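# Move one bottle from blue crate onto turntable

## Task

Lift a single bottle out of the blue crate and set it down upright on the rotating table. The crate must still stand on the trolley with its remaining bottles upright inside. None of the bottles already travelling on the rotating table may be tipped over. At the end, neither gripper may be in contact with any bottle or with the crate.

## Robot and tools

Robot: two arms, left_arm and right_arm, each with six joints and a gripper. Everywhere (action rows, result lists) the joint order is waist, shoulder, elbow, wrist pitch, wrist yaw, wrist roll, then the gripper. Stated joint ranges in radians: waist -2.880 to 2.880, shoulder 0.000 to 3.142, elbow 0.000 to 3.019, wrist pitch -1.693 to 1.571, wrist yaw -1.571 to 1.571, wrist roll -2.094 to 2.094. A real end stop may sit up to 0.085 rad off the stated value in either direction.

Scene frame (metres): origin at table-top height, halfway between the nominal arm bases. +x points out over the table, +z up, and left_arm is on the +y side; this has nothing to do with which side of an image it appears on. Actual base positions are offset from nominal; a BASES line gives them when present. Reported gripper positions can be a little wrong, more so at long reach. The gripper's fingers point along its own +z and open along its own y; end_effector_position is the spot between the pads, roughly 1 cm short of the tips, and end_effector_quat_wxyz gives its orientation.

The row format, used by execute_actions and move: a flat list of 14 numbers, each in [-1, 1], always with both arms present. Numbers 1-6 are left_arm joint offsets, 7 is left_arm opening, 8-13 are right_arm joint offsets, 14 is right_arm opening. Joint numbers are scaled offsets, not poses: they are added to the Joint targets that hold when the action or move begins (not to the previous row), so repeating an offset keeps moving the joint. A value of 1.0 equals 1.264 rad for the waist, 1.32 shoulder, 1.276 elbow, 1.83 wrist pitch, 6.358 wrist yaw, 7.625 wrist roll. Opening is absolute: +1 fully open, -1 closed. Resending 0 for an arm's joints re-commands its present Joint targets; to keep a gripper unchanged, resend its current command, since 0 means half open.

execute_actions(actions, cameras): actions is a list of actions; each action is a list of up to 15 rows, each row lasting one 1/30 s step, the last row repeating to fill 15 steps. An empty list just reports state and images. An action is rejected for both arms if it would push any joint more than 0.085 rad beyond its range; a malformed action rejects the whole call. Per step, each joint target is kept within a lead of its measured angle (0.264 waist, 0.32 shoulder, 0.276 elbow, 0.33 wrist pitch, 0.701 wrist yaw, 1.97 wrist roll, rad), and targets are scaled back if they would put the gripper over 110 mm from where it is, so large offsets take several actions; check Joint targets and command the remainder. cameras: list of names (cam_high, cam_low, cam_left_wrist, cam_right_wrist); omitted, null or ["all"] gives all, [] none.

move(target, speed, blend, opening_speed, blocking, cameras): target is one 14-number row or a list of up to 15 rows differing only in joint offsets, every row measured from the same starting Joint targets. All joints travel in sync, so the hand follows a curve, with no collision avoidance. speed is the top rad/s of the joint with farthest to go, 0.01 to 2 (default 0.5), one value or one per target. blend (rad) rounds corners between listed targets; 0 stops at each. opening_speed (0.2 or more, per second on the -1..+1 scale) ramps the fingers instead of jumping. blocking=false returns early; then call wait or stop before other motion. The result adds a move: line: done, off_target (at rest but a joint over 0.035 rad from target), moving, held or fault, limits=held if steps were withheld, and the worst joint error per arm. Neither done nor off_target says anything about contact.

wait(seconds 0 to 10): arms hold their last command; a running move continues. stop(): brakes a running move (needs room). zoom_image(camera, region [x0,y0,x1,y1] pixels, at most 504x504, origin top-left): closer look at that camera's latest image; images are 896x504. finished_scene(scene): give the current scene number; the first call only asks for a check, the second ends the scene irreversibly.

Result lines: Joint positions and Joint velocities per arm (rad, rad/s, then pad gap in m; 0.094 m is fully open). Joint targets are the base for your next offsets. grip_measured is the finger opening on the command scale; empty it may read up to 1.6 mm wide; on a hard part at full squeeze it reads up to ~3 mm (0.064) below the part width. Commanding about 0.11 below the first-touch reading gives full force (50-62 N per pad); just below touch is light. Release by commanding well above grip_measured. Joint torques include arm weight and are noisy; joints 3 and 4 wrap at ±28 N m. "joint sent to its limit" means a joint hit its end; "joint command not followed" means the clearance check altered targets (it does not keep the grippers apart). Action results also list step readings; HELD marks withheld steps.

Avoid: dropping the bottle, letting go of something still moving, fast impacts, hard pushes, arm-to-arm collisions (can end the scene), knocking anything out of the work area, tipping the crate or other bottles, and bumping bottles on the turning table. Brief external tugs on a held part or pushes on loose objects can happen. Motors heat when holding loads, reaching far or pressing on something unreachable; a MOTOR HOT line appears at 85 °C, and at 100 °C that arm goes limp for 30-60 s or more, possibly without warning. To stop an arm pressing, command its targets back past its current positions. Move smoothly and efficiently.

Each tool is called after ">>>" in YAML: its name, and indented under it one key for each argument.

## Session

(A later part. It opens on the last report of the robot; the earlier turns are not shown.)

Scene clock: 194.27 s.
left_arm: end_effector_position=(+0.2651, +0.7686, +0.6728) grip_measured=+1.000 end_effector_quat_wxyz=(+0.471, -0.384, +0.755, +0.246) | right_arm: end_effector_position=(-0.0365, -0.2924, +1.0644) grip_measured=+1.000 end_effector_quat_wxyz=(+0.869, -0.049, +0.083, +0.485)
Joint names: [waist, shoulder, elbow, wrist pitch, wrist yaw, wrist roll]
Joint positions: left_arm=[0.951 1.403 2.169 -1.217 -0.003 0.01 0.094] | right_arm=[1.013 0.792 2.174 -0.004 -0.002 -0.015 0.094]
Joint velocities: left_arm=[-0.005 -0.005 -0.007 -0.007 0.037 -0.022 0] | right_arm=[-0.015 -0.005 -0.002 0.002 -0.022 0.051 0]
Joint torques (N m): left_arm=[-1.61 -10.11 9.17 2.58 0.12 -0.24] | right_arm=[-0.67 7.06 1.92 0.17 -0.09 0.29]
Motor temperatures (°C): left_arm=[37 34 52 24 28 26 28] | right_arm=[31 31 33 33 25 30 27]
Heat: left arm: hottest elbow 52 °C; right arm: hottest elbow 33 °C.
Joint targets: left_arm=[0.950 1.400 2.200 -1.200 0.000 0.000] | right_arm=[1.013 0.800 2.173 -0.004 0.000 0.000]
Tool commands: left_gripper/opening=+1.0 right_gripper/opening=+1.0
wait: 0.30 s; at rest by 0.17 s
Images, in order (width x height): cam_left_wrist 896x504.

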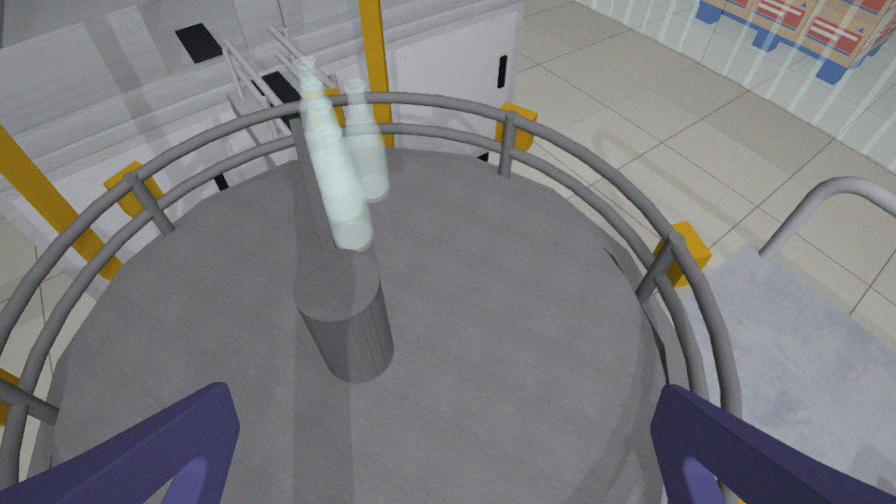

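>>> move:
  target: [0,0,0,0,0.0393,0,1.0, 0,0,0,0,0,0,1.0]
  speed: 0.8
  cameras: ["cam_left_wrist"]

>>> move:
  target: [0,0,0,0,-0.0393,0.0393,1.0, 0,0,0,0,0,0,1.0]
  speed: 0.8
  cameras: ["cam_left_wrist"]

Scene clock: 244.00 s.
left_arm: end_effector_position=(+0.2968, +0.7402, +0.6751) grip_measured=+1.000 end_effector_quat_wxyz=(+0.516, -0.322, +0.779, +0.151) | right_arm: end_effector_position=(-0.0365, -0.2924, +1.0644) grip_measured=+1.000 end_effector_quat_wxyz=(+0.869, -0.049, +0.083, +0.485)
Joint names: [waist, shoulder, elbow, wrist pitch, wrist yaw, wrist roll]
Joint positions: left_arm=[0.951 1.403 2.169 -1.217 0.246 0.01 0.094] | right_arm=[1.013 0.792 2.174 -0.004 -0.002 -0.015 0.094]
Joint velocities: left_arm=[-0.005 0.005 0.022 -0.007 0.022 -0.037 0] | right_arm=[-0.005 -0.005 -0.002 -0.017 -0.007 -0.037 0]
Joint torques (N m): left_arm=[-2.02 -9.93 9.22 2.65 0.24 -0.24] | right_arm=[-0.56 7 1.92 0.16 -0.1 0.29]
Motor temperatures (°C): left_arm=[37 33 52 24 28 26 27] | right_arm=[31 30 31 33 25 29 26]
Heat: left arm: hottest elbow 52 °C; right arm: hottest wrist pitch 33 °C.
Joint targets: left_arm=[0.950 1.400 2.200 -1.200 0.250 0.000] | right_arm=[1.013 0.800 2.173 -0.004 0.000 0.000]
move: done
Images, in order (width x height): cam_left_wrist 896x504.

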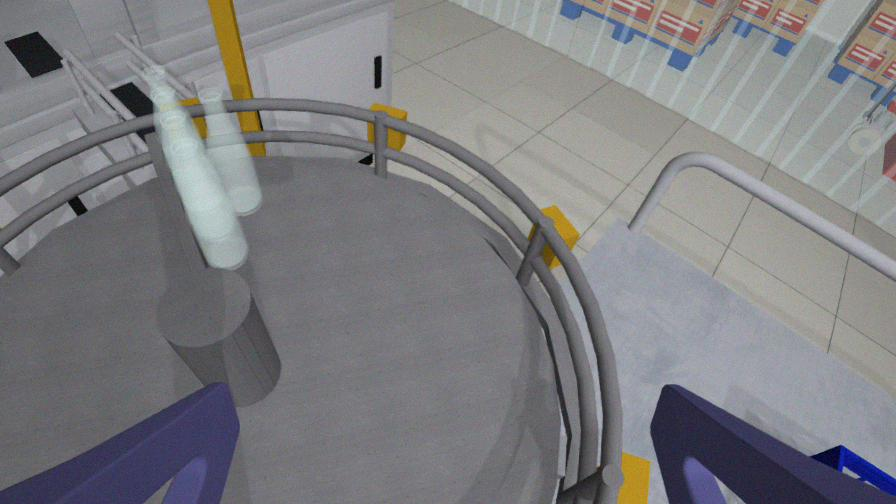

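Scene clock: 245.37 s.
left_arm: end_effector_position=(+0.2661, +0.7679, +0.6728) grip_measured=+1.000 end_effector_quat_wxyz=(+0.434, -0.274, +0.802, +0.307) | right_arm: end_effector_position=(-0.0365, -0.2924, +1.0644) grip_measured=+1.000 end_effector_quat_wxyz=(+0.869, -0.049, +0.083, +0.485)
Joint names: [waist, shoulder, elbow, wrist pitch, wrist yaw, wrist roll]
Joint positions: left_arm=[0.951 1.403 2.169 -1.217 0.004 0.288 0.094] | right_arm=[1.013 0.792 2.174 -0.004 -0.002 -0.015 0.094]
Joint velocities: left_arm=[-0.005 -0.015 -0.027 -0.012 -0.051 0.022 0] | right_arm=[0.005 -0.015 -0.007 -0.002 0.037 0.037 0]
Joint torques (N m): left_arm=[-1.79 -9.7 9.2 2.65 -0.19 -0.03] | right_arm=[-0.56 6.95 1.92 0.17 -0.09 0.29]
Motor temperatures (°C): left_arm=[37 33 52 24 28 26 27] | right_arm=[31 30 31 33 25 29 26]
Heat: left arm: hottest elbow 52 °C; right arm: hottest wrist pitch 33 °C.
Joint targets: left_arm=[0.950 1.400 2.200 -1.200 0.000 0.300] | right_arm=[1.013 0.800 2.173 -0.004 0.000 0.000]
move: done
Images, in order (width x height): cam_left_wrist 896x504.

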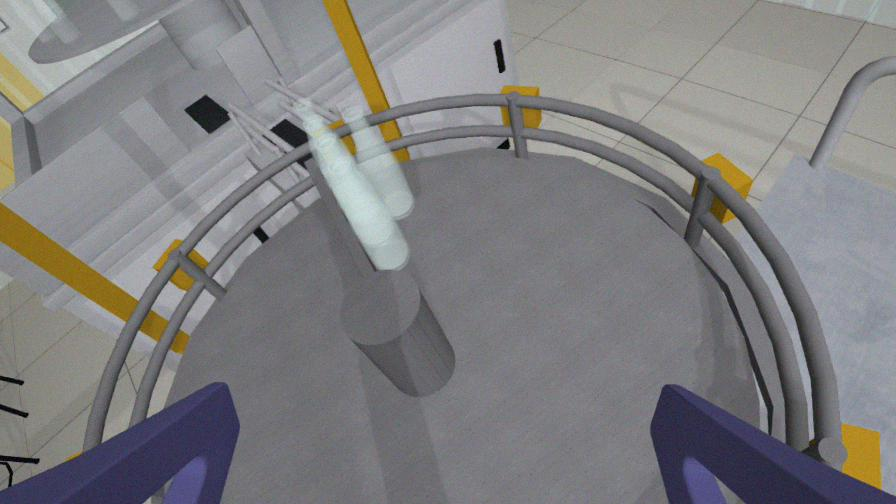

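>>> move:
  target: [0.3165,0,0,-0.1366,0,-0.0393,1.0, 0.1875,0.1515,-0.9977,0.2208,0,0,1.0]
  speed: 0.8
  cameras: ["cam_high", "cam_left_wrist", "cam_right_wrist"]

Scene clock: 280.33 s.
left_arm: end_effector_position=(+0.0730, +0.8235, +0.6256) grip_measured=+1.000 end_effector_quat_wxyz=(+0.337, -0.557, +0.710, +0.269) | right_arm: end_effector_position=(+0.1556, +0.2428, +0.5043) grip_measured=+1.000 end_effector_quat_wxyz=(+0.646, -0.362, +0.489, +0.462)
Joint names: [waist, shoulder, elbow, wrist pitch, wrist yaw, wrist roll]
Joint positions: left_arm=[1.345 1.403 2.169 -1.445 0.003 0.011 0.094] | right_arm=[1.236 1.007 0.885 0.386 -0.002 -0.015 0.094]
Joint velocities: left_arm=[-0.005 -0.005 0.007 -0.007 -0.022 0.022 0] | right_arm=[-0.005 -0.005 0.002 -0.017 0.037 0.066 0]
Joint torques (N m): left_arm=[-1.32 -10.17 9.05 1.5 -0.12 -0.24] | right_arm=[0.5 -4.66 12.15 2.1 -0.09 0.29]
Motor temperatures (°C): left_arm=[37 32 52 24 27 26 26] | right_arm=[30 30 31 32 25 29 26]
Heat: left arm: hottest elbow 52 °C; right arm: hottest wrist pitch 32 °C.
Joint targets: left_arm=[1.350 1.400 2.200 -1.450 0.000 0.000] | right_arm=[1.250 1.000 0.900 0.401 0.000 0.000]
move: done
Images, in order (width x height): cam_high 896x504, cam_left_wrist 896x504, cam_right_wrist 896x504.

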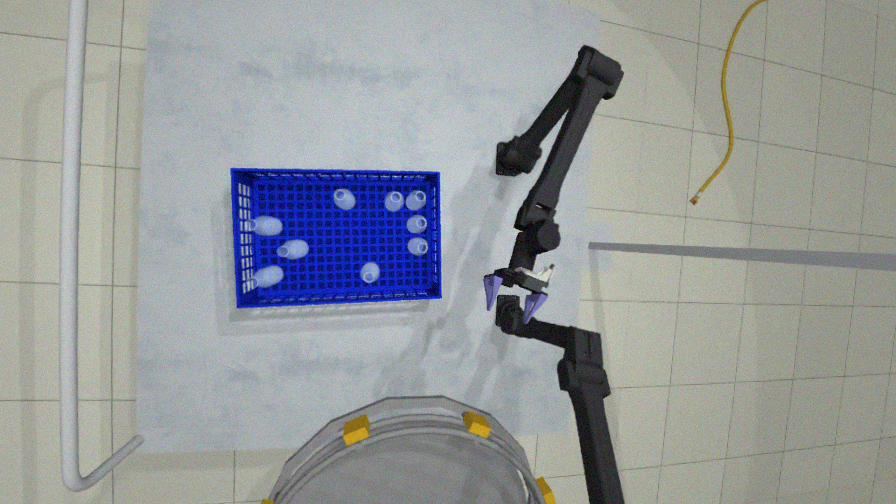

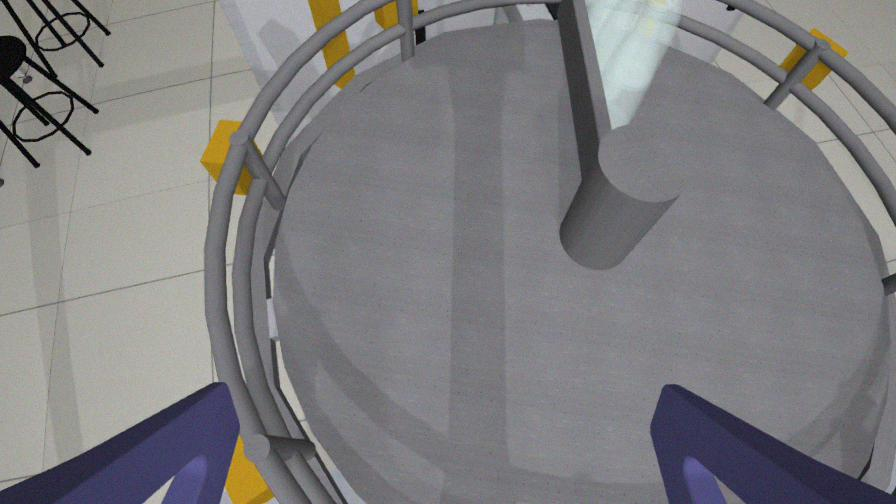

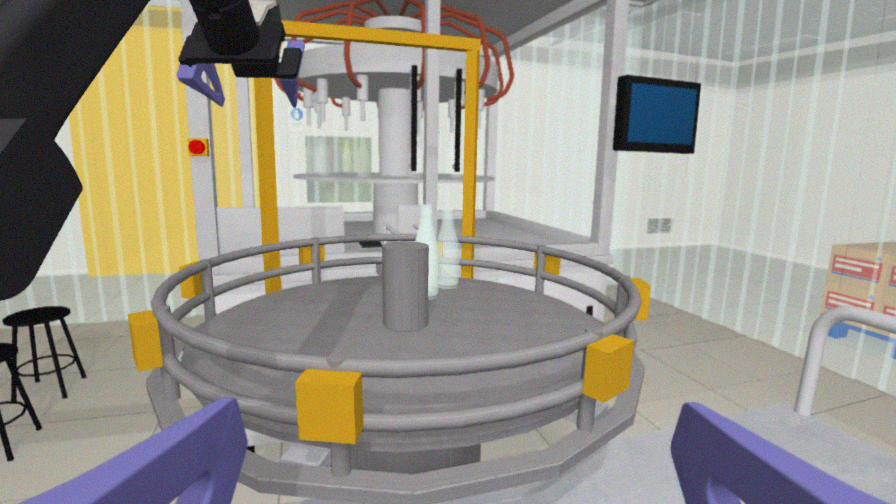

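>>> zoom_image:
  camera: "cam_right_wrist"
  region: [140, 180, 644, 460]

>>> zoom_image:
  camera: "cam_right_wrist"
  region: [360, 190, 486, 260]

>>> zoom_image:
  camera: "cam_right_wrist"
  region: [280, 340, 532, 480]

Scaled by 1.000.

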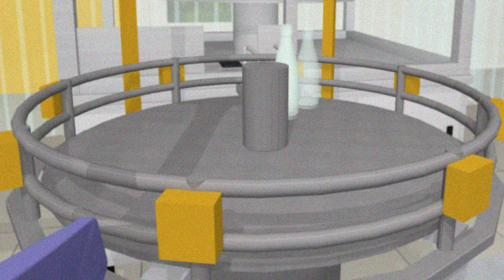

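Scaled by 4.000 from the camera's 896x504 image, which has a finer 1280x720 frame.

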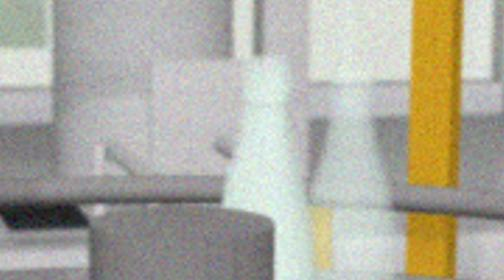

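Scaled by 2.000 from the camera's 896x504 image, which has a finer 1280x720 frame.

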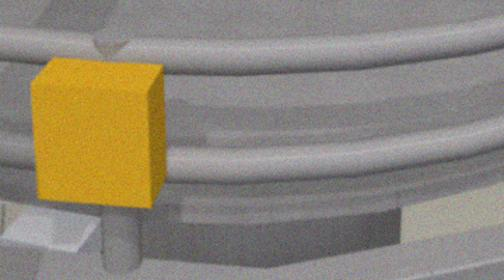

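>>> move:
  target:
    - [0,0,0,0,0,0,1.0, -0.1875,-0.1515,0.9977,-0.2208,0,0,1.0]
    - [-0.75,0,0,-0.0656,0,0,1.0, -0.1875,-0.1515,0.9977,-0.2208,0,0,1.0]
  speed: 1.0
  blend: 0.3
  cameras: []

>>> move:
  target: [-0.5158,0,0,0,0,0,1.0, 0,0,0,0,0,0,1.0]
  speed: 0.8
  cameras: ["cam_high", "cam_left_wrist"]

Scene clock: 316.73 s.
left_arm: end_effector_position=(+0.3968, +0.5259, +0.6038) grip_measured=+1.000 end_effector_quat_wxyz=(+0.369, -0.178, +0.909, +0.075) | right_arm: end_effector_position=(-0.0365, -0.2947, +1.0646) grip_measured=+1.000 end_effector_quat_wxyz=(+0.866, -0.048, +0.080, +0.492)
Joint names: [waist, shoulder, elbow, wrist pitch, wrist yaw, wrist roll]
Joint positions: left_arm=[0.399 1.403 2.169 -1.565 0.002 0.01 0.094] | right_arm=[1.028 0.792 2.174 0.002 -0.002 -0.015 0.094]
Joint velocities: left_arm=[-0.005 -0.005 -0.002 -0.027 0.037 -0.022 0] | right_arm=[-0.005 0.005 0.012 -0.022 0.007 0.022 0]
Joint torques (N m): left_arm=[-1.73 -10.17 9.01 1.44 -0.11 -0.21] | right_arm=[-1.85 7.24 1.89 -0.06 -0.1 0.29]
Motor temperatures (°C): left_arm=[36 32 51 24 27 25 26] | right_arm=[30 30 37 32 24 28 25]
Heat: left arm: hottest elbow 51 °C; right arm: hottest elbow 37 °C.
Joint targets: left_arm=[0.402 1.400 2.200 -1.570 0.000 0.000] | right_arm=[1.013 0.800 2.173 -0.004 0.000 0.000]
move: done
No camera images: "cameras" was empty.

Scene clock: 318.10 s.
left_arm: end_effector_position=(+0.4177, +0.2245, +0.6038) grip_measured=+1.000 end_effector_quat_wxyz=(+0.374, +0.122, +0.918, -0.047) | right_arm: end_effector_position=(-0.0365, -0.2947, +1.0646) grip_measured=+1.000 end_effector_quat_wxyz=(+0.866, -0.048, +0.080, +0.492)
Joint names: [waist, shoulder, elbow, wrist pitch, wrist yaw, wrist roll]
Joint positions: left_arm=[-0.252 1.403 2.169 -1.565 0.001 0.01 0.094] | right_arm=[1.028 0.792 2.174 0.002 -0.002 -0.015 0.094]
Joint velocities: left_arm=[-0.005 -0.005 -0.007 0.002 0.066 0.022 0] | right_arm=[-0.005 0.005 0.002 0.002 -0.051 0.037 0]
Joint torques (N m): left_arm=[-1.9 -9.7 9.02 1.33 -0.09 -0.15] | right_arm=[-1.85 7 1.88 -0.05 -0.1 0.29]
Motor temperatures (°C): left_arm=[36 32 51 24 27 25 26] | right_arm=[30 30 37 32 24 28 25]
Heat: left arm: hottest elbow 51 °C; right arm: hottest elbow 37 °C.
Joint targets: left_arm=[-0.250 1.400 2.200 -1.570 0.000 0.000] | right_arm=[1.013 0.800 2.173 -0.004 0.000 0.000]
move: done
Images, in order (width x height): cam_high 896x504, cam_left_wrist 896x504.

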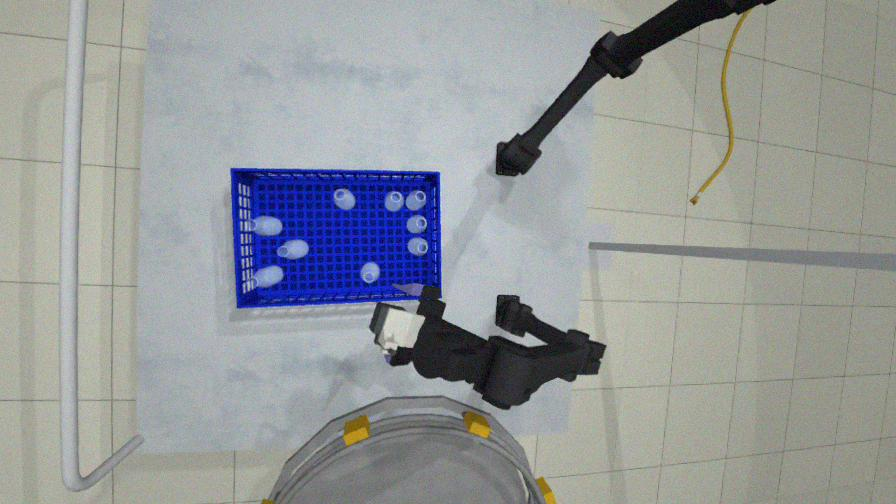

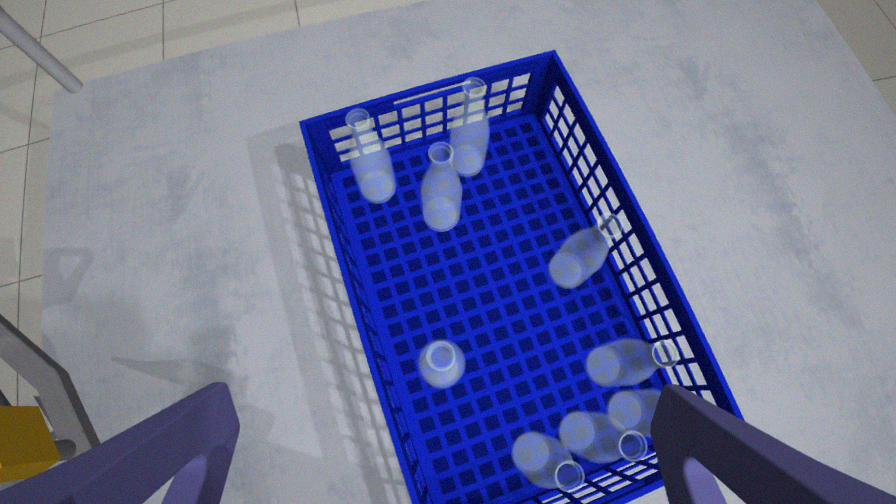

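>>> zoom_image:
  camera: "cam_left_wrist"
  region: [380, 300, 506, 400]

>>> zoom_image:
  camera: "cam_left_wrist"
  region: [320, 60, 520, 240]

Scaled by 4.000 from the camera's 896x504 image, which has a finer 1280x720 frame.

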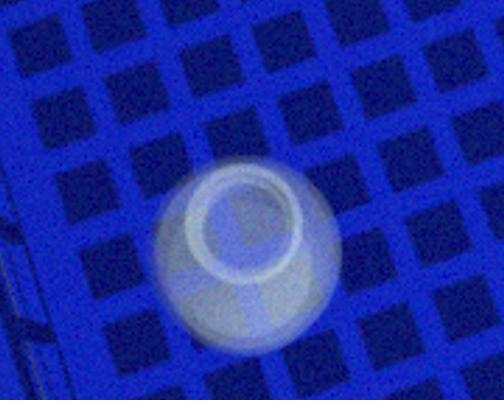

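Scaled by 2.520 from the camera's 896x504 image, which has a finer 1280x720 frame.

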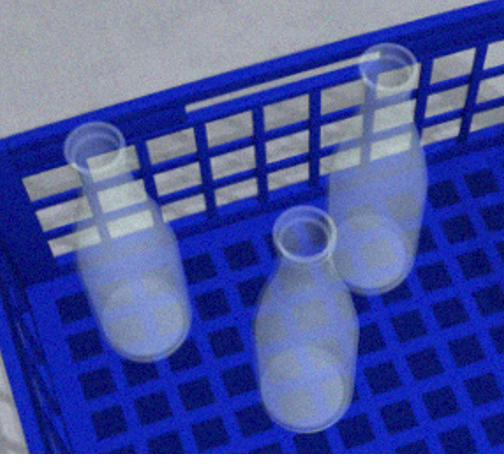

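>>> move:
  target: [0.0105, 0.0053, -0.6168, 0.4399, 0, 0, 0.36, 0,0,0,0,0,0,1.0]
  speed: 0.8
  cameras: ["cam_high", "cam_low", "cam_left_wrist"]

Scene clock: 354.30 s.
left_arm: end_effector_position=(+0.5273, +0.2007, +0.3350) grip_measured=+0.362 end_effector_quat_wxyz=(+0.376, +0.119, +0.918, -0.045) | right_arm: end_effector_position=(-0.0365, -0.2947, +1.0646) grip_measured=+1.000 end_effector_quat_wxyz=(+0.866, -0.048, +0.080, +0.492)
Joint names: [waist, shoulder, elbow, wrist pitch, wrist yaw, wrist roll]
Joint positions: left_arm=[-0.244 1.415 1.402 -0.781 0.001 0.01 0.064] | right_arm=[1.028 0.792 2.174 0.002 -0.002 -0.015 0.094]
Joint velocities: left_arm=[-0.005 -0.005 -0.007 0.012 0.022 -0.051 0.001] | right_arm=[-0.005 -0.005 -0.017 0.007 0.066 0.007 0]
Joint torques (N m): left_arm=[-1.26 -12.98 9.52 2.21 -0.08 -0.18] | right_arm=[-1.79 7.06 1.89 -0.05 -0.1 0.29]
Motor temperatures (°C): left_arm=[36 32 51 24 26 25 26] | right_arm=[30 30 34 32 24 28 25]
Heat: left arm: hottest elbow 51 °C; right arm: hottest elbow 34 °C.
Joint targets: left_arm=[-0.237 1.407 1.413 -0.765 0.000 0.000] | right_arm=[1.013 0.800 2.173 -0.004 0.000 0.000]
move: done
Images, in order (width x height): cam_high 896x504, cam_low 896x504, cam_left_wrist 896x504.

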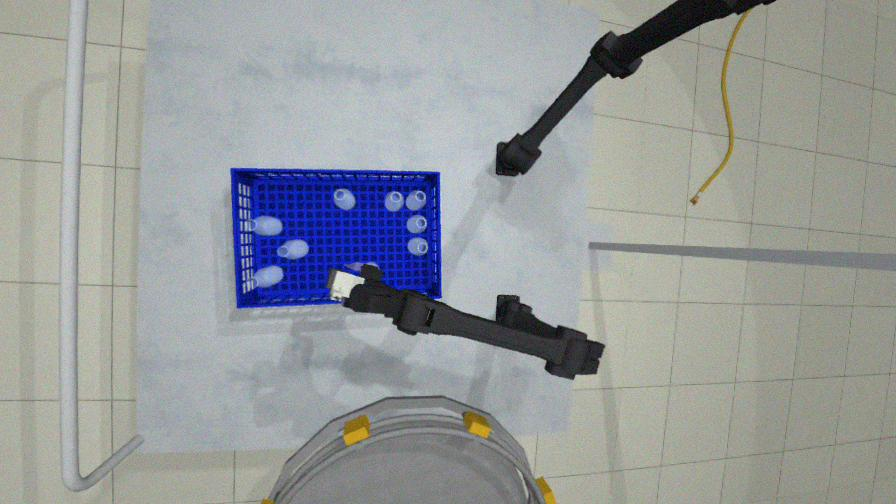

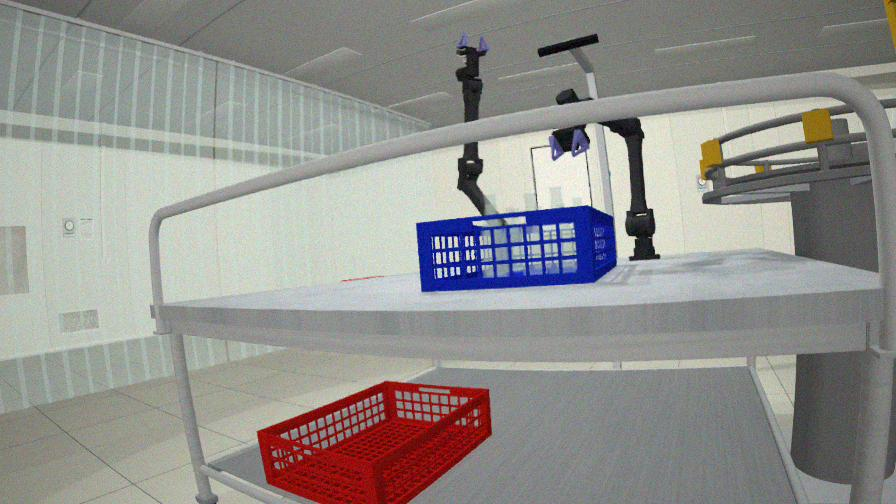

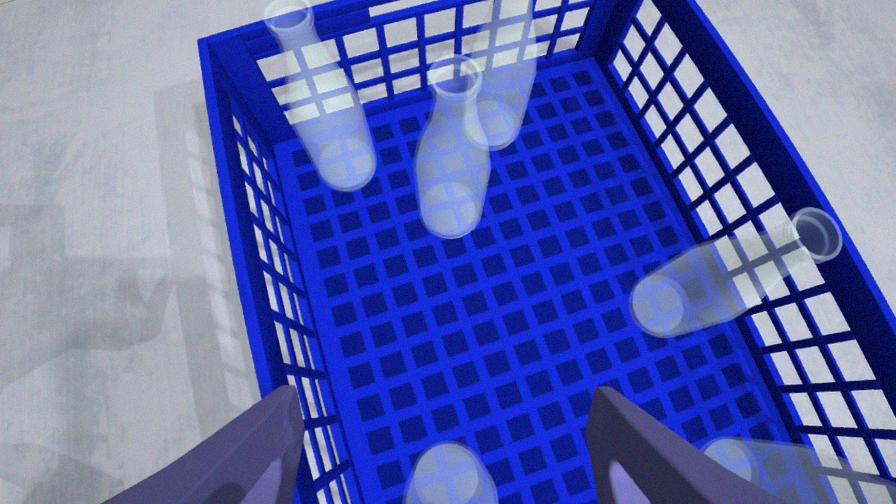

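I'll check the current state and the wrist view before descending to the neck.

>>> execute_actions:
  actions: []
  cameras: ["cam_left_wrist"]

Scene clock: 404.17 s.
left_arm: end_effector_position=(+0.5273, +0.2007, +0.3350) grip_measured=+0.362 end_effector_quat_wxyz=(+0.376, +0.119, +0.918, -0.045) | right_arm: end_effector_position=(-0.0365, -0.2947, +1.0646) grip_measured=+1.000 end_effector_quat_wxyz=(+0.866, -0.048, +0.080, +0.492)
Joint names: [waist, shoulder, elbow, wrist pitch, wrist yaw, wrist roll]
Joint positions: left_arm=[-0.244 1.415 1.402 -0.781 0.001 0.01 0.064] | right_arm=[1.028 0.792 2.174 0.002 -0.002 -0.015 0.094]
Joint velocities: left_arm=[0.005 -0.015 -0.022 0.017 0.022 -0.007 0] | right_arm=[0.005 -0.015 -0.002 -0.032 0.022 0.081 0]
Joint torques (N m): left_arm=[-1.2 -12.92 9.51 2.28 -0.04 -0.23] | right_arm=[-1.85 7.06 1.88 -0.05 -0.1 0.29]
Motor temperatures (°C): left_arm=[36 33 52 24 26 25 25] | right_arm=[29 30 32 31 24 27 24]
Heat: left arm: hottest elbow 52 °C; right arm: hottest elbow 32 °C.
Joint targets: left_arm=[-0.237 1.407 1.413 -0.765 0.000 0.000] | right_arm=[1.013 0.800 2.173 -0.004 0.000 0.000]
Tool commands: left_gripper/opening=+0.36 right_gripper/opening=+1.0
Images, in order (width x height): cam_left_wrist 896x504.

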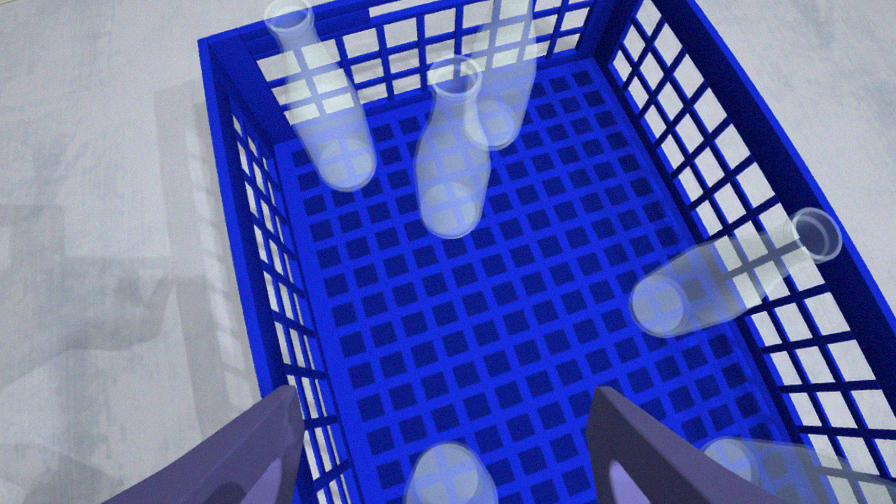

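>>> move:
  target: [0, -0.0068, -0.1998, 0.1311, 0, 0, 0.36, 0, 0, 0, 0, 0, 0, 1.0]
  speed: 0.35
  cameras: ["cam_left_wrist", "cam_high"]

Scene clock: 432.87 s.
left_arm: end_effector_position=(+0.5123, +0.2045, +0.2389) grip_measured=+0.362 end_effector_quat_wxyz=(+0.372, +0.119, +0.920, -0.045) | right_arm: end_effector_position=(-0.0365, -0.2947, +1.0646) grip_measured=+1.000 end_effector_quat_wxyz=(+0.866, -0.048, +0.080, +0.492)
Joint names: [waist, shoulder, elbow, wrist pitch, wrist yaw, wrist roll]
Joint positions: left_arm=[-0.244 1.413 1.15 -0.541 0.001 0.01 0.064] | right_arm=[1.028 0.792 2.174 0.002 -0.002 -0.015 0.094]
Joint velocities: left_arm=[-0.015 -0.015 0.007 0.002 0.022 0.007 0] | right_arm=[-0.015 -0.005 0.012 0.007 0.022 -0.037 0]
Joint torques (N m): left_arm=[-0.85 -13.27 9.13 2.39 -0.06 -0.16] | right_arm=[-1.85 7.06 1.89 -0.06 -0.09 0.29]
Motor temperatures (°C): left_arm=[36 33 52 24 26 25 25] | right_arm=[29 30 31 31 24 27 24]
Heat: left arm: hottest elbow 52 °C; right arm: hottest elbow 31 °C.
Joint targets: left_arm=[-0.237 1.398 1.158 -0.525 0.000 0.000] | right_arm=[1.013 0.800 2.173 -0.004 0.000 0.000]
move: done
Images, in order (width x height): cam_high 896x504, cam_left_wrist 896x504.

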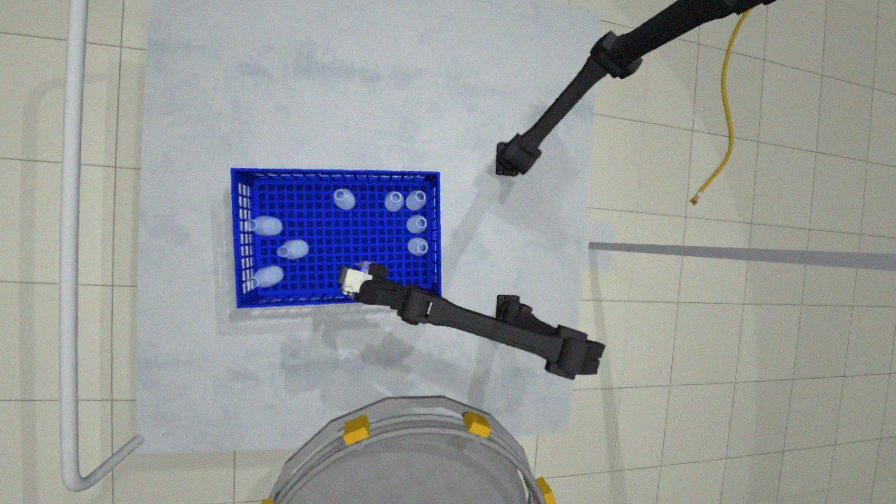

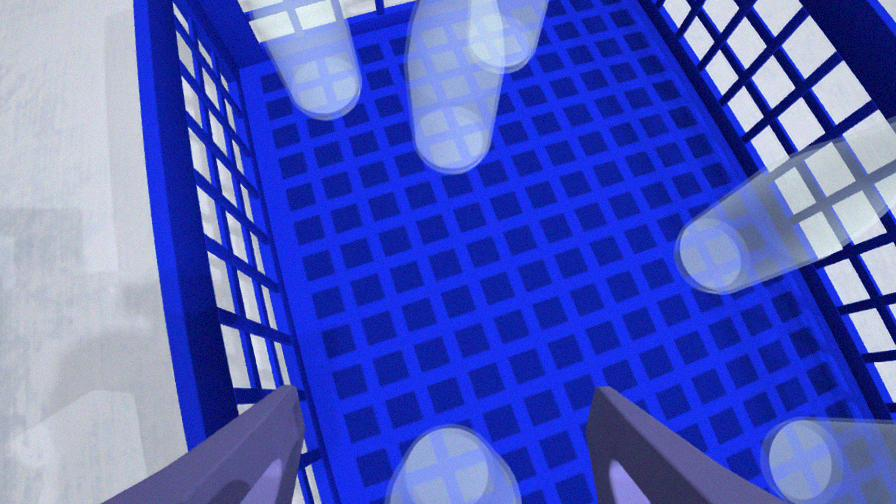

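>>> zoom_image:
  camera: "cam_left_wrist"
  region: [280, 364, 620, 504]

>>> zoom_image:
  camera: "cam_high"
  region: [300, 230, 460, 330]

Scaled by 1.482 from the camera's 896x504 image, which has a finer 1280x720 frame.

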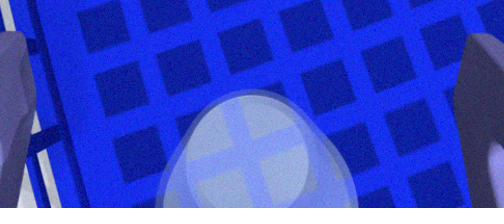

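Scaled by 3.150 from the camera's 896x504 image, which has a finer 1280x720 frame.

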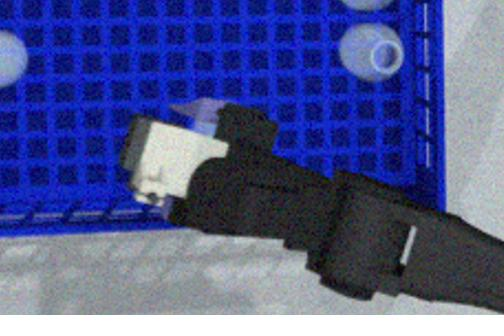

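>>> zoom_image:
  camera: "cam_left_wrist"
  region: [640, 120, 896, 320]

>>> zoom_image:
  camera: "cam_left_wrist"
  region: [220, 0, 560, 200]

Scaled by 1.969 from the camera's 896x504 image, which has a finer 1280x720 frame.

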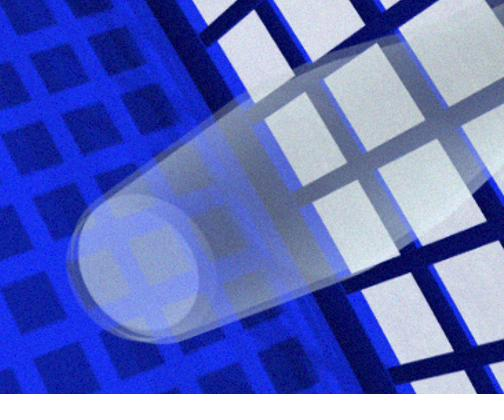

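Scaled by 1.482 from the camera's 896x504 image, which has a finer 1280x720 frame.

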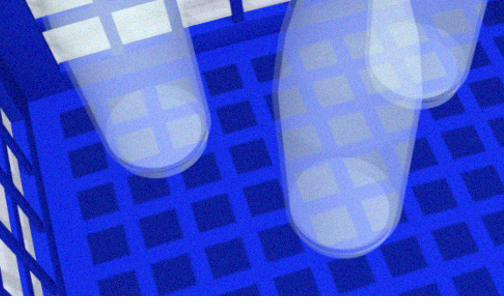

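>>> move:
  target: [0, -0.0818, -0.0807, -0.0016, 0, 0, 0.36, 0, 0, 0, 0, 0, 0, 1.0]
  speed: 0.2
  cameras: ["cam_left_wrist", "cam_high"]

Scene clock: 464.97 s.
left_arm: end_effector_position=(+0.4739, +0.2142, +0.2439) grip_measured=+0.362 end_effector_quat_wxyz=(+0.377, +0.119, +0.917, -0.045) | right_arm: end_effector_position=(-0.0365, -0.2947, +1.0646) grip_measured=+1.000 end_effector_quat_wxyz=(+0.866, -0.048, +0.080, +0.492)
Joint names: [waist, shoulder, elbow, wrist pitch, wrist yaw, wrist roll]
Joint positions: left_arm=[-0.244 1.301 1.05 -0.54 0.001 0.01 0.064] | right_arm=[1.028 0.792 2.174 0.002 -0.002 -0.015 0.094]
Joint velocities: left_arm=[0.005 -0.005 -0.017 -0.007 -0.037 -0.007 0] | right_arm=[-0.005 -0.005 -0.017 0.007 -0.007 0.037 0]
Joint torques (N m): left_arm=[-1.03 -11.16 8.95 2.13 -0.06 -0.23] | right_arm=[-1.9 7.06 1.91 -0.05 -0.1 0.29]
Motor temperatures (°C): left_arm=[35 35 51 24 26 25 25] | right_arm=[29 30 31 31 24 27 24]
Heat: left arm: hottest elbow 51 °C; right arm: hottest elbow 31 °C.
Joint targets: left_arm=[-0.237 1.290 1.055 -0.528 0.000 0.000] | right_arm=[1.013 0.800 2.173 -0.004 0.000 0.000]
move: done
Images, in order (width x height): cam_high 896x504, cam_left_wrist 896x504.

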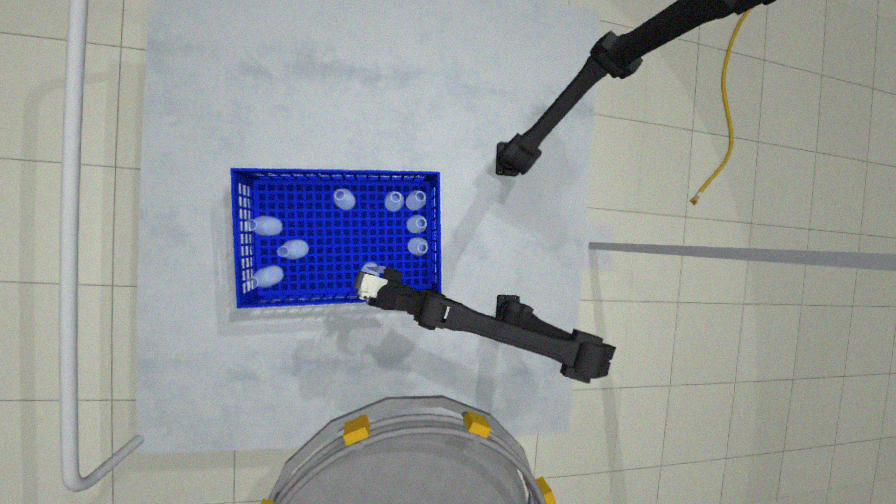

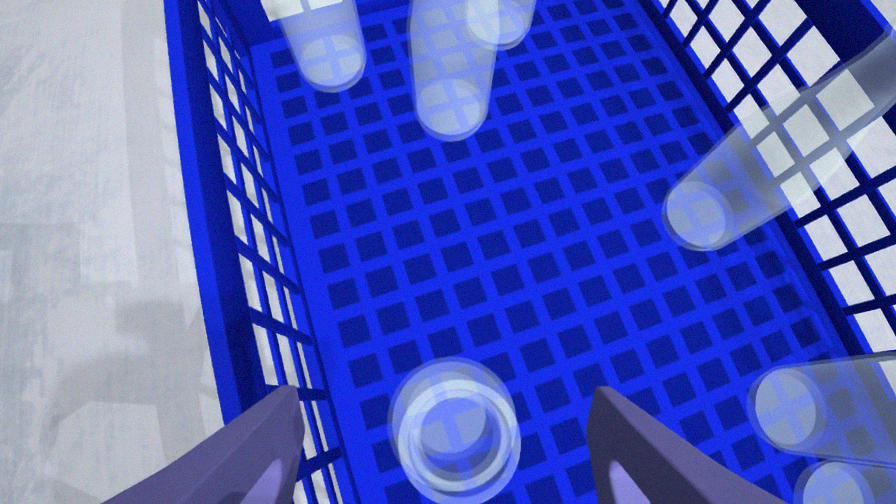

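>>> zoom_image:
  camera: "cam_left_wrist"
  region: [280, 344, 620, 504]

Scaled by 1.482 from the camera's 896x504 image, which has a finer 1280x720 frame.

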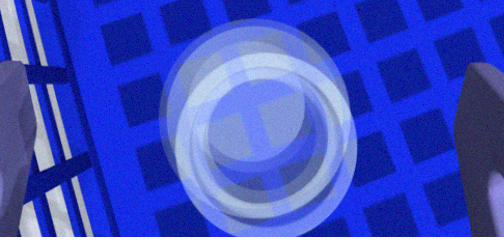

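>>> move:
  target: [-0.0166, -0.0076, -0.0212, 0.0049, 0, 0, 0.36, 0, 0, 0, 0, 0, 0, 1.0]
  speed: 0.1
  cameras: ["cam_left_wrist"]

>>> zoom_image:
  camera: "cam_left_wrist"
  region: [280, 344, 620, 504]

Scene clock: 496.20 s.
left_arm: end_effector_position=(+0.4661, +0.2125, +0.2334) grip_measured=+0.362 end_effector_quat_wxyz=(+0.370, +0.122, +0.920, -0.046) | right_arm: end_effector_position=(-0.0365, -0.2947, +1.0646) grip_measured=+1.000 end_effector_quat_wxyz=(+0.866, -0.048, +0.080, +0.492)
Joint names: [waist, shoulder, elbow, wrist pitch, wrist yaw, wrist roll]
Joint positions: left_arm=[-0.251 1.295 1.023 -0.534 0.001 0.01 0.064] | right_arm=[1.028 0.792 2.174 0.002 -0.002 -0.015 0.094]
Joint velocities: left_arm=[-0.005 -0.015 -0.007 0.002 0.037 -0.066 0.001] | right_arm=[-0.005 -0.024 -0.002 -0.007 0.066 -0.037 0]
Joint torques (N m): left_arm=[-2.61 -10.87 8.9 2.14 -0.08 -0.2] | right_arm=[-1.85 7 1.88 -0.05 -0.1 0.29]
Motor temperatures (°C): left_arm=[35 34 48 24 26 25 25] | right_arm=[29 30 31 30 24 27 24]
Heat: left arm: hottest elbow 48 °C; right arm: hottest elbow 31 °C.
Joint targets: left_arm=[-0.258 1.280 1.028 -0.519 0.000 0.000] | right_arm=[1.013 0.800 2.173 -0.004 0.000 0.000]
move: done
Images, in order (width x height): cam_left_wrist 896x504.

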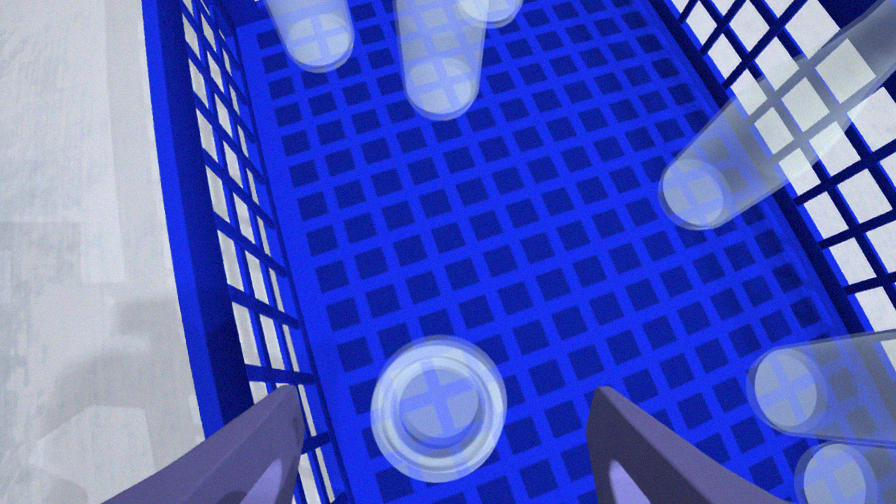

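Scaled by 1.482 from the camera's 896x504 image, which has a finer 1280x720 frame.

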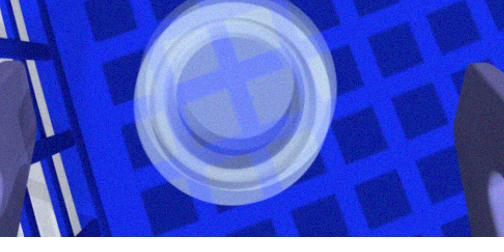

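>>> zoom_image:
  camera: "cam_left_wrist"
  region: [340, 310, 540, 504]

Scaled by 2.520 from the camera's 896x504 image, which has a finer 1280x720 frame.

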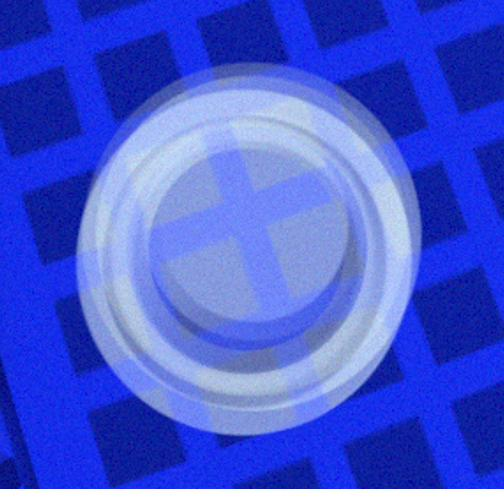

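>>> move:
  target: [0.0142, 0, 0, 0, 0, 0, 0.36, 0, 0, 0, 0, 0, 0, 1.0]
  speed: 0.1
  cameras: ["cam_left_wrist", "cam_low"]

>>> zoom_image:
  camera: "cam_left_wrist"
  region: [340, 310, 540, 504]

Scene clock: 531.70 s.
left_arm: end_effector_position=(+0.4665, +0.2142, +0.2334) grip_measured=+0.362 end_effector_quat_wxyz=(+0.370, +0.120, +0.920, -0.045) | right_arm: end_effector_position=(-0.0365, -0.2947, +1.0646) grip_measured=+1.000 end_effector_quat_wxyz=(+0.866, -0.048, +0.080, +0.492)
Joint names: [waist, shoulder, elbow, wrist pitch, wrist yaw, wrist roll]
Joint positions: left_arm=[-0.248 1.295 1.023 -0.534 0.001 0.01 0.064] | right_arm=[1.028 0.792 2.174 0.002 -0.002 -0.015 0.094]
Joint velocities: left_arm=[-0.005 -0.005 0.002 -0.007 -0.022 -0.095 0] | right_arm=[-0.005 -0.005 0.022 -0.007 -0.007 -0.022 0]
Joint torques (N m): left_arm=[-1.2 -11.34 8.96 2.13 -0.02 -0.2] | right_arm=[-1.79 7.06 1.89 -0.05 -0.1 0.29]
Motor temperatures (°C): left_arm=[35 32 48 24 25 25 24] | right_arm=[29 30 30 30 24 27 24]
Heat: left arm: hottest elbow 48 °C; right arm: hottest shoulder 30 °C.
Joint targets: left_arm=[-0.240 1.280 1.028 -0.519 0.000 0.000] | right_arm=[1.013 0.800 2.173 -0.004 0.000 0.000]
move: done
Images, in order (width x height): cam_low 896x504, cam_left_wrist 896x504.

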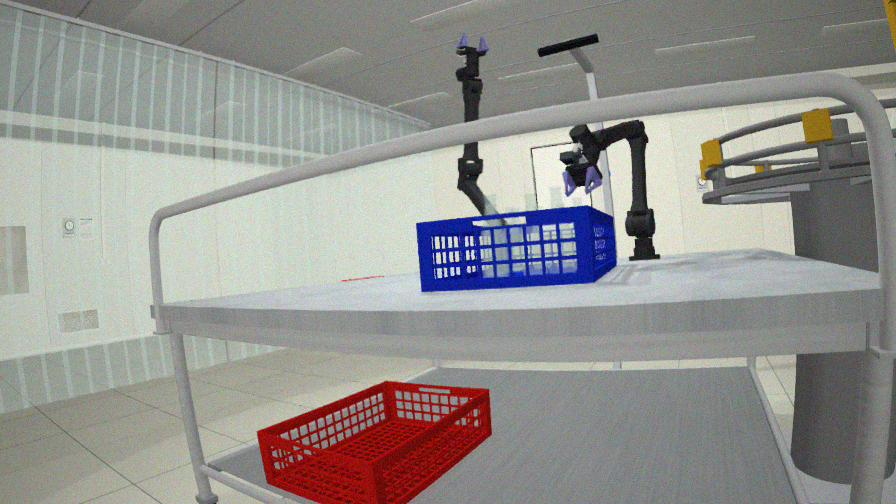

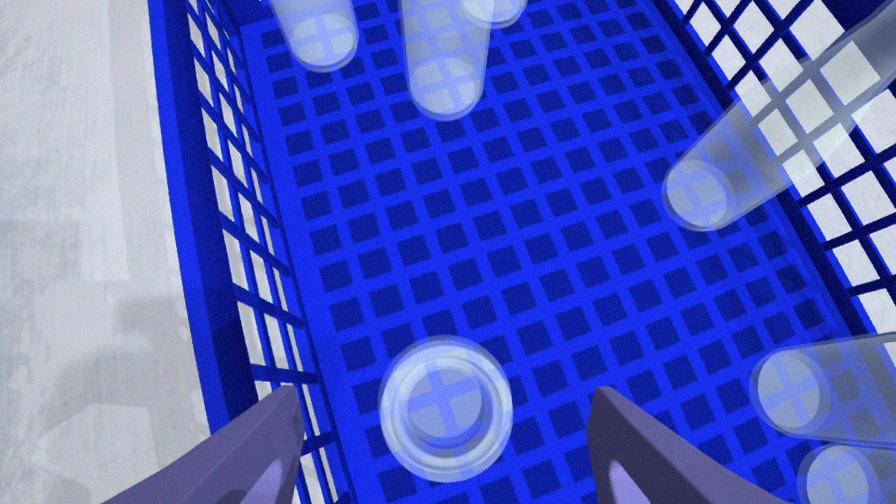

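Scaled by 2.520 from the camera's 896x504 image, which has a finer 1280x720 frame.

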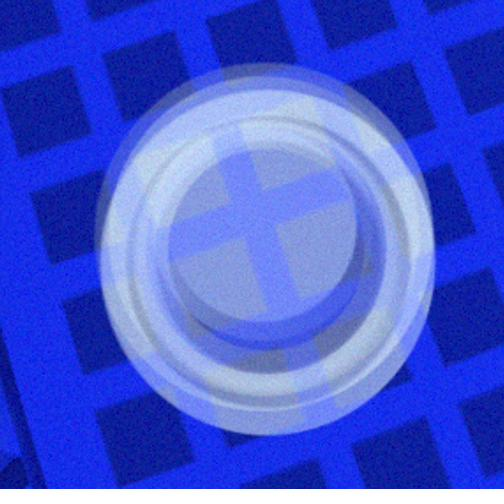

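>>> zoom_image:
  camera: "cam_low"
  region: [400, 110, 680, 300]

Scaled by 1.800 from the camera's 896x504 image, which has a finer 1280x720 frame.

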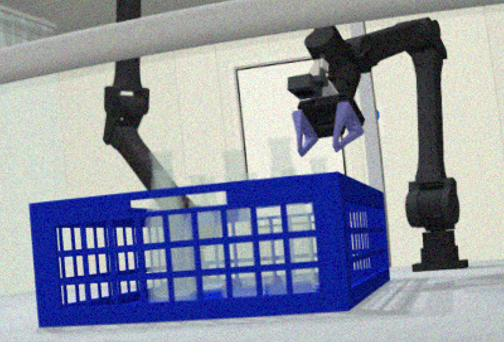

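>>> move:
  target: [0, 0.0227, -0.0568, 0.0557, 0, 0, 0.36, 0, 0, 0, 0, 0, 0, 1.0]
  speed: 0.15
  cameras: ["cam_left_wrist"]

>>> zoom_image:
  camera: "cam_left_wrist"
  region: [270, 310, 630, 504]

Scene clock: 550.33 s.
left_arm: end_effector_position=(+0.4639, +0.2151, +0.2069) grip_measured=+0.362 end_effector_quat_wxyz=(+0.379, +0.120, +0.916, -0.046) | right_arm: end_effector_position=(-0.0365, -0.2947, +1.0646) grip_measured=+1.000 end_effector_quat_wxyz=(+0.866, -0.048, +0.080, +0.492)
Joint names: [waist, shoulder, elbow, wrist pitch, wrist yaw, wrist roll]
Joint positions: left_arm=[-0.247 1.304 0.95 -0.433 0.001 0.01 0.064] | right_arm=[1.028 0.792 2.174 0.002 -0.002 -0.015 0.094]
Joint velocities: left_arm=[-0.005 -0.015 0.017 0.002 -0.007 0.022 0] | right_arm=[0.005 -0.005 0.007 -0.007 -0.066 0.051 0]
Joint torques (N m): left_arm=[-1.03 -9.58 8.72 2.22 -0.06 -0.18] | right_arm=[-1.85 7.06 1.88 -0.03 -0.1 0.29]
Motor temperatures (°C): left_arm=[35 32 48 24 25 25 24] | right_arm=[28 30 30 30 24 27 24]
Heat: left arm: hottest elbow 48 °C; right arm: hottest shoulder 30 °C.
Joint targets: left_arm=[-0.240 1.310 0.956 -0.417 0.000 0.000] | right_arm=[1.013 0.800 2.173 -0.004 0.000 0.000]
move: done
Images, in order (width x height): cam_left_wrist 896x504.

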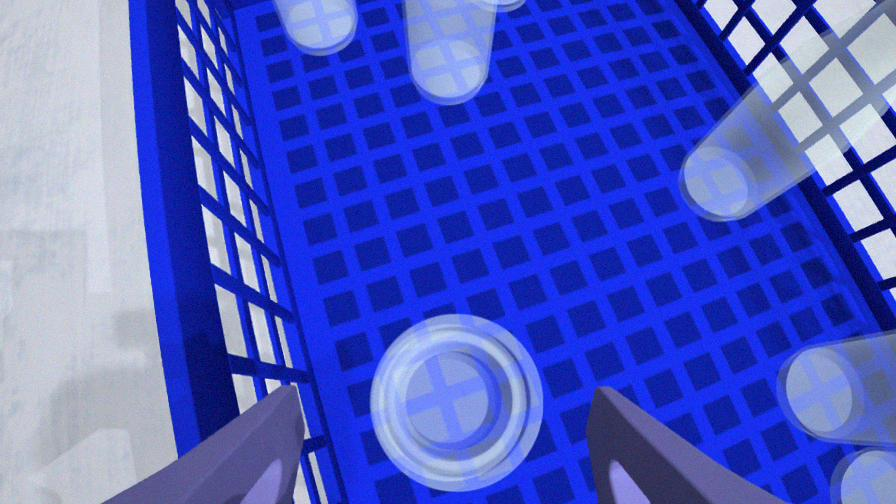

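Scaled by 1.400 from the camera's 896x504 image, which has a finer 1280x720 frame.

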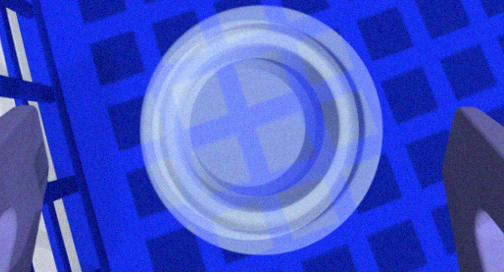

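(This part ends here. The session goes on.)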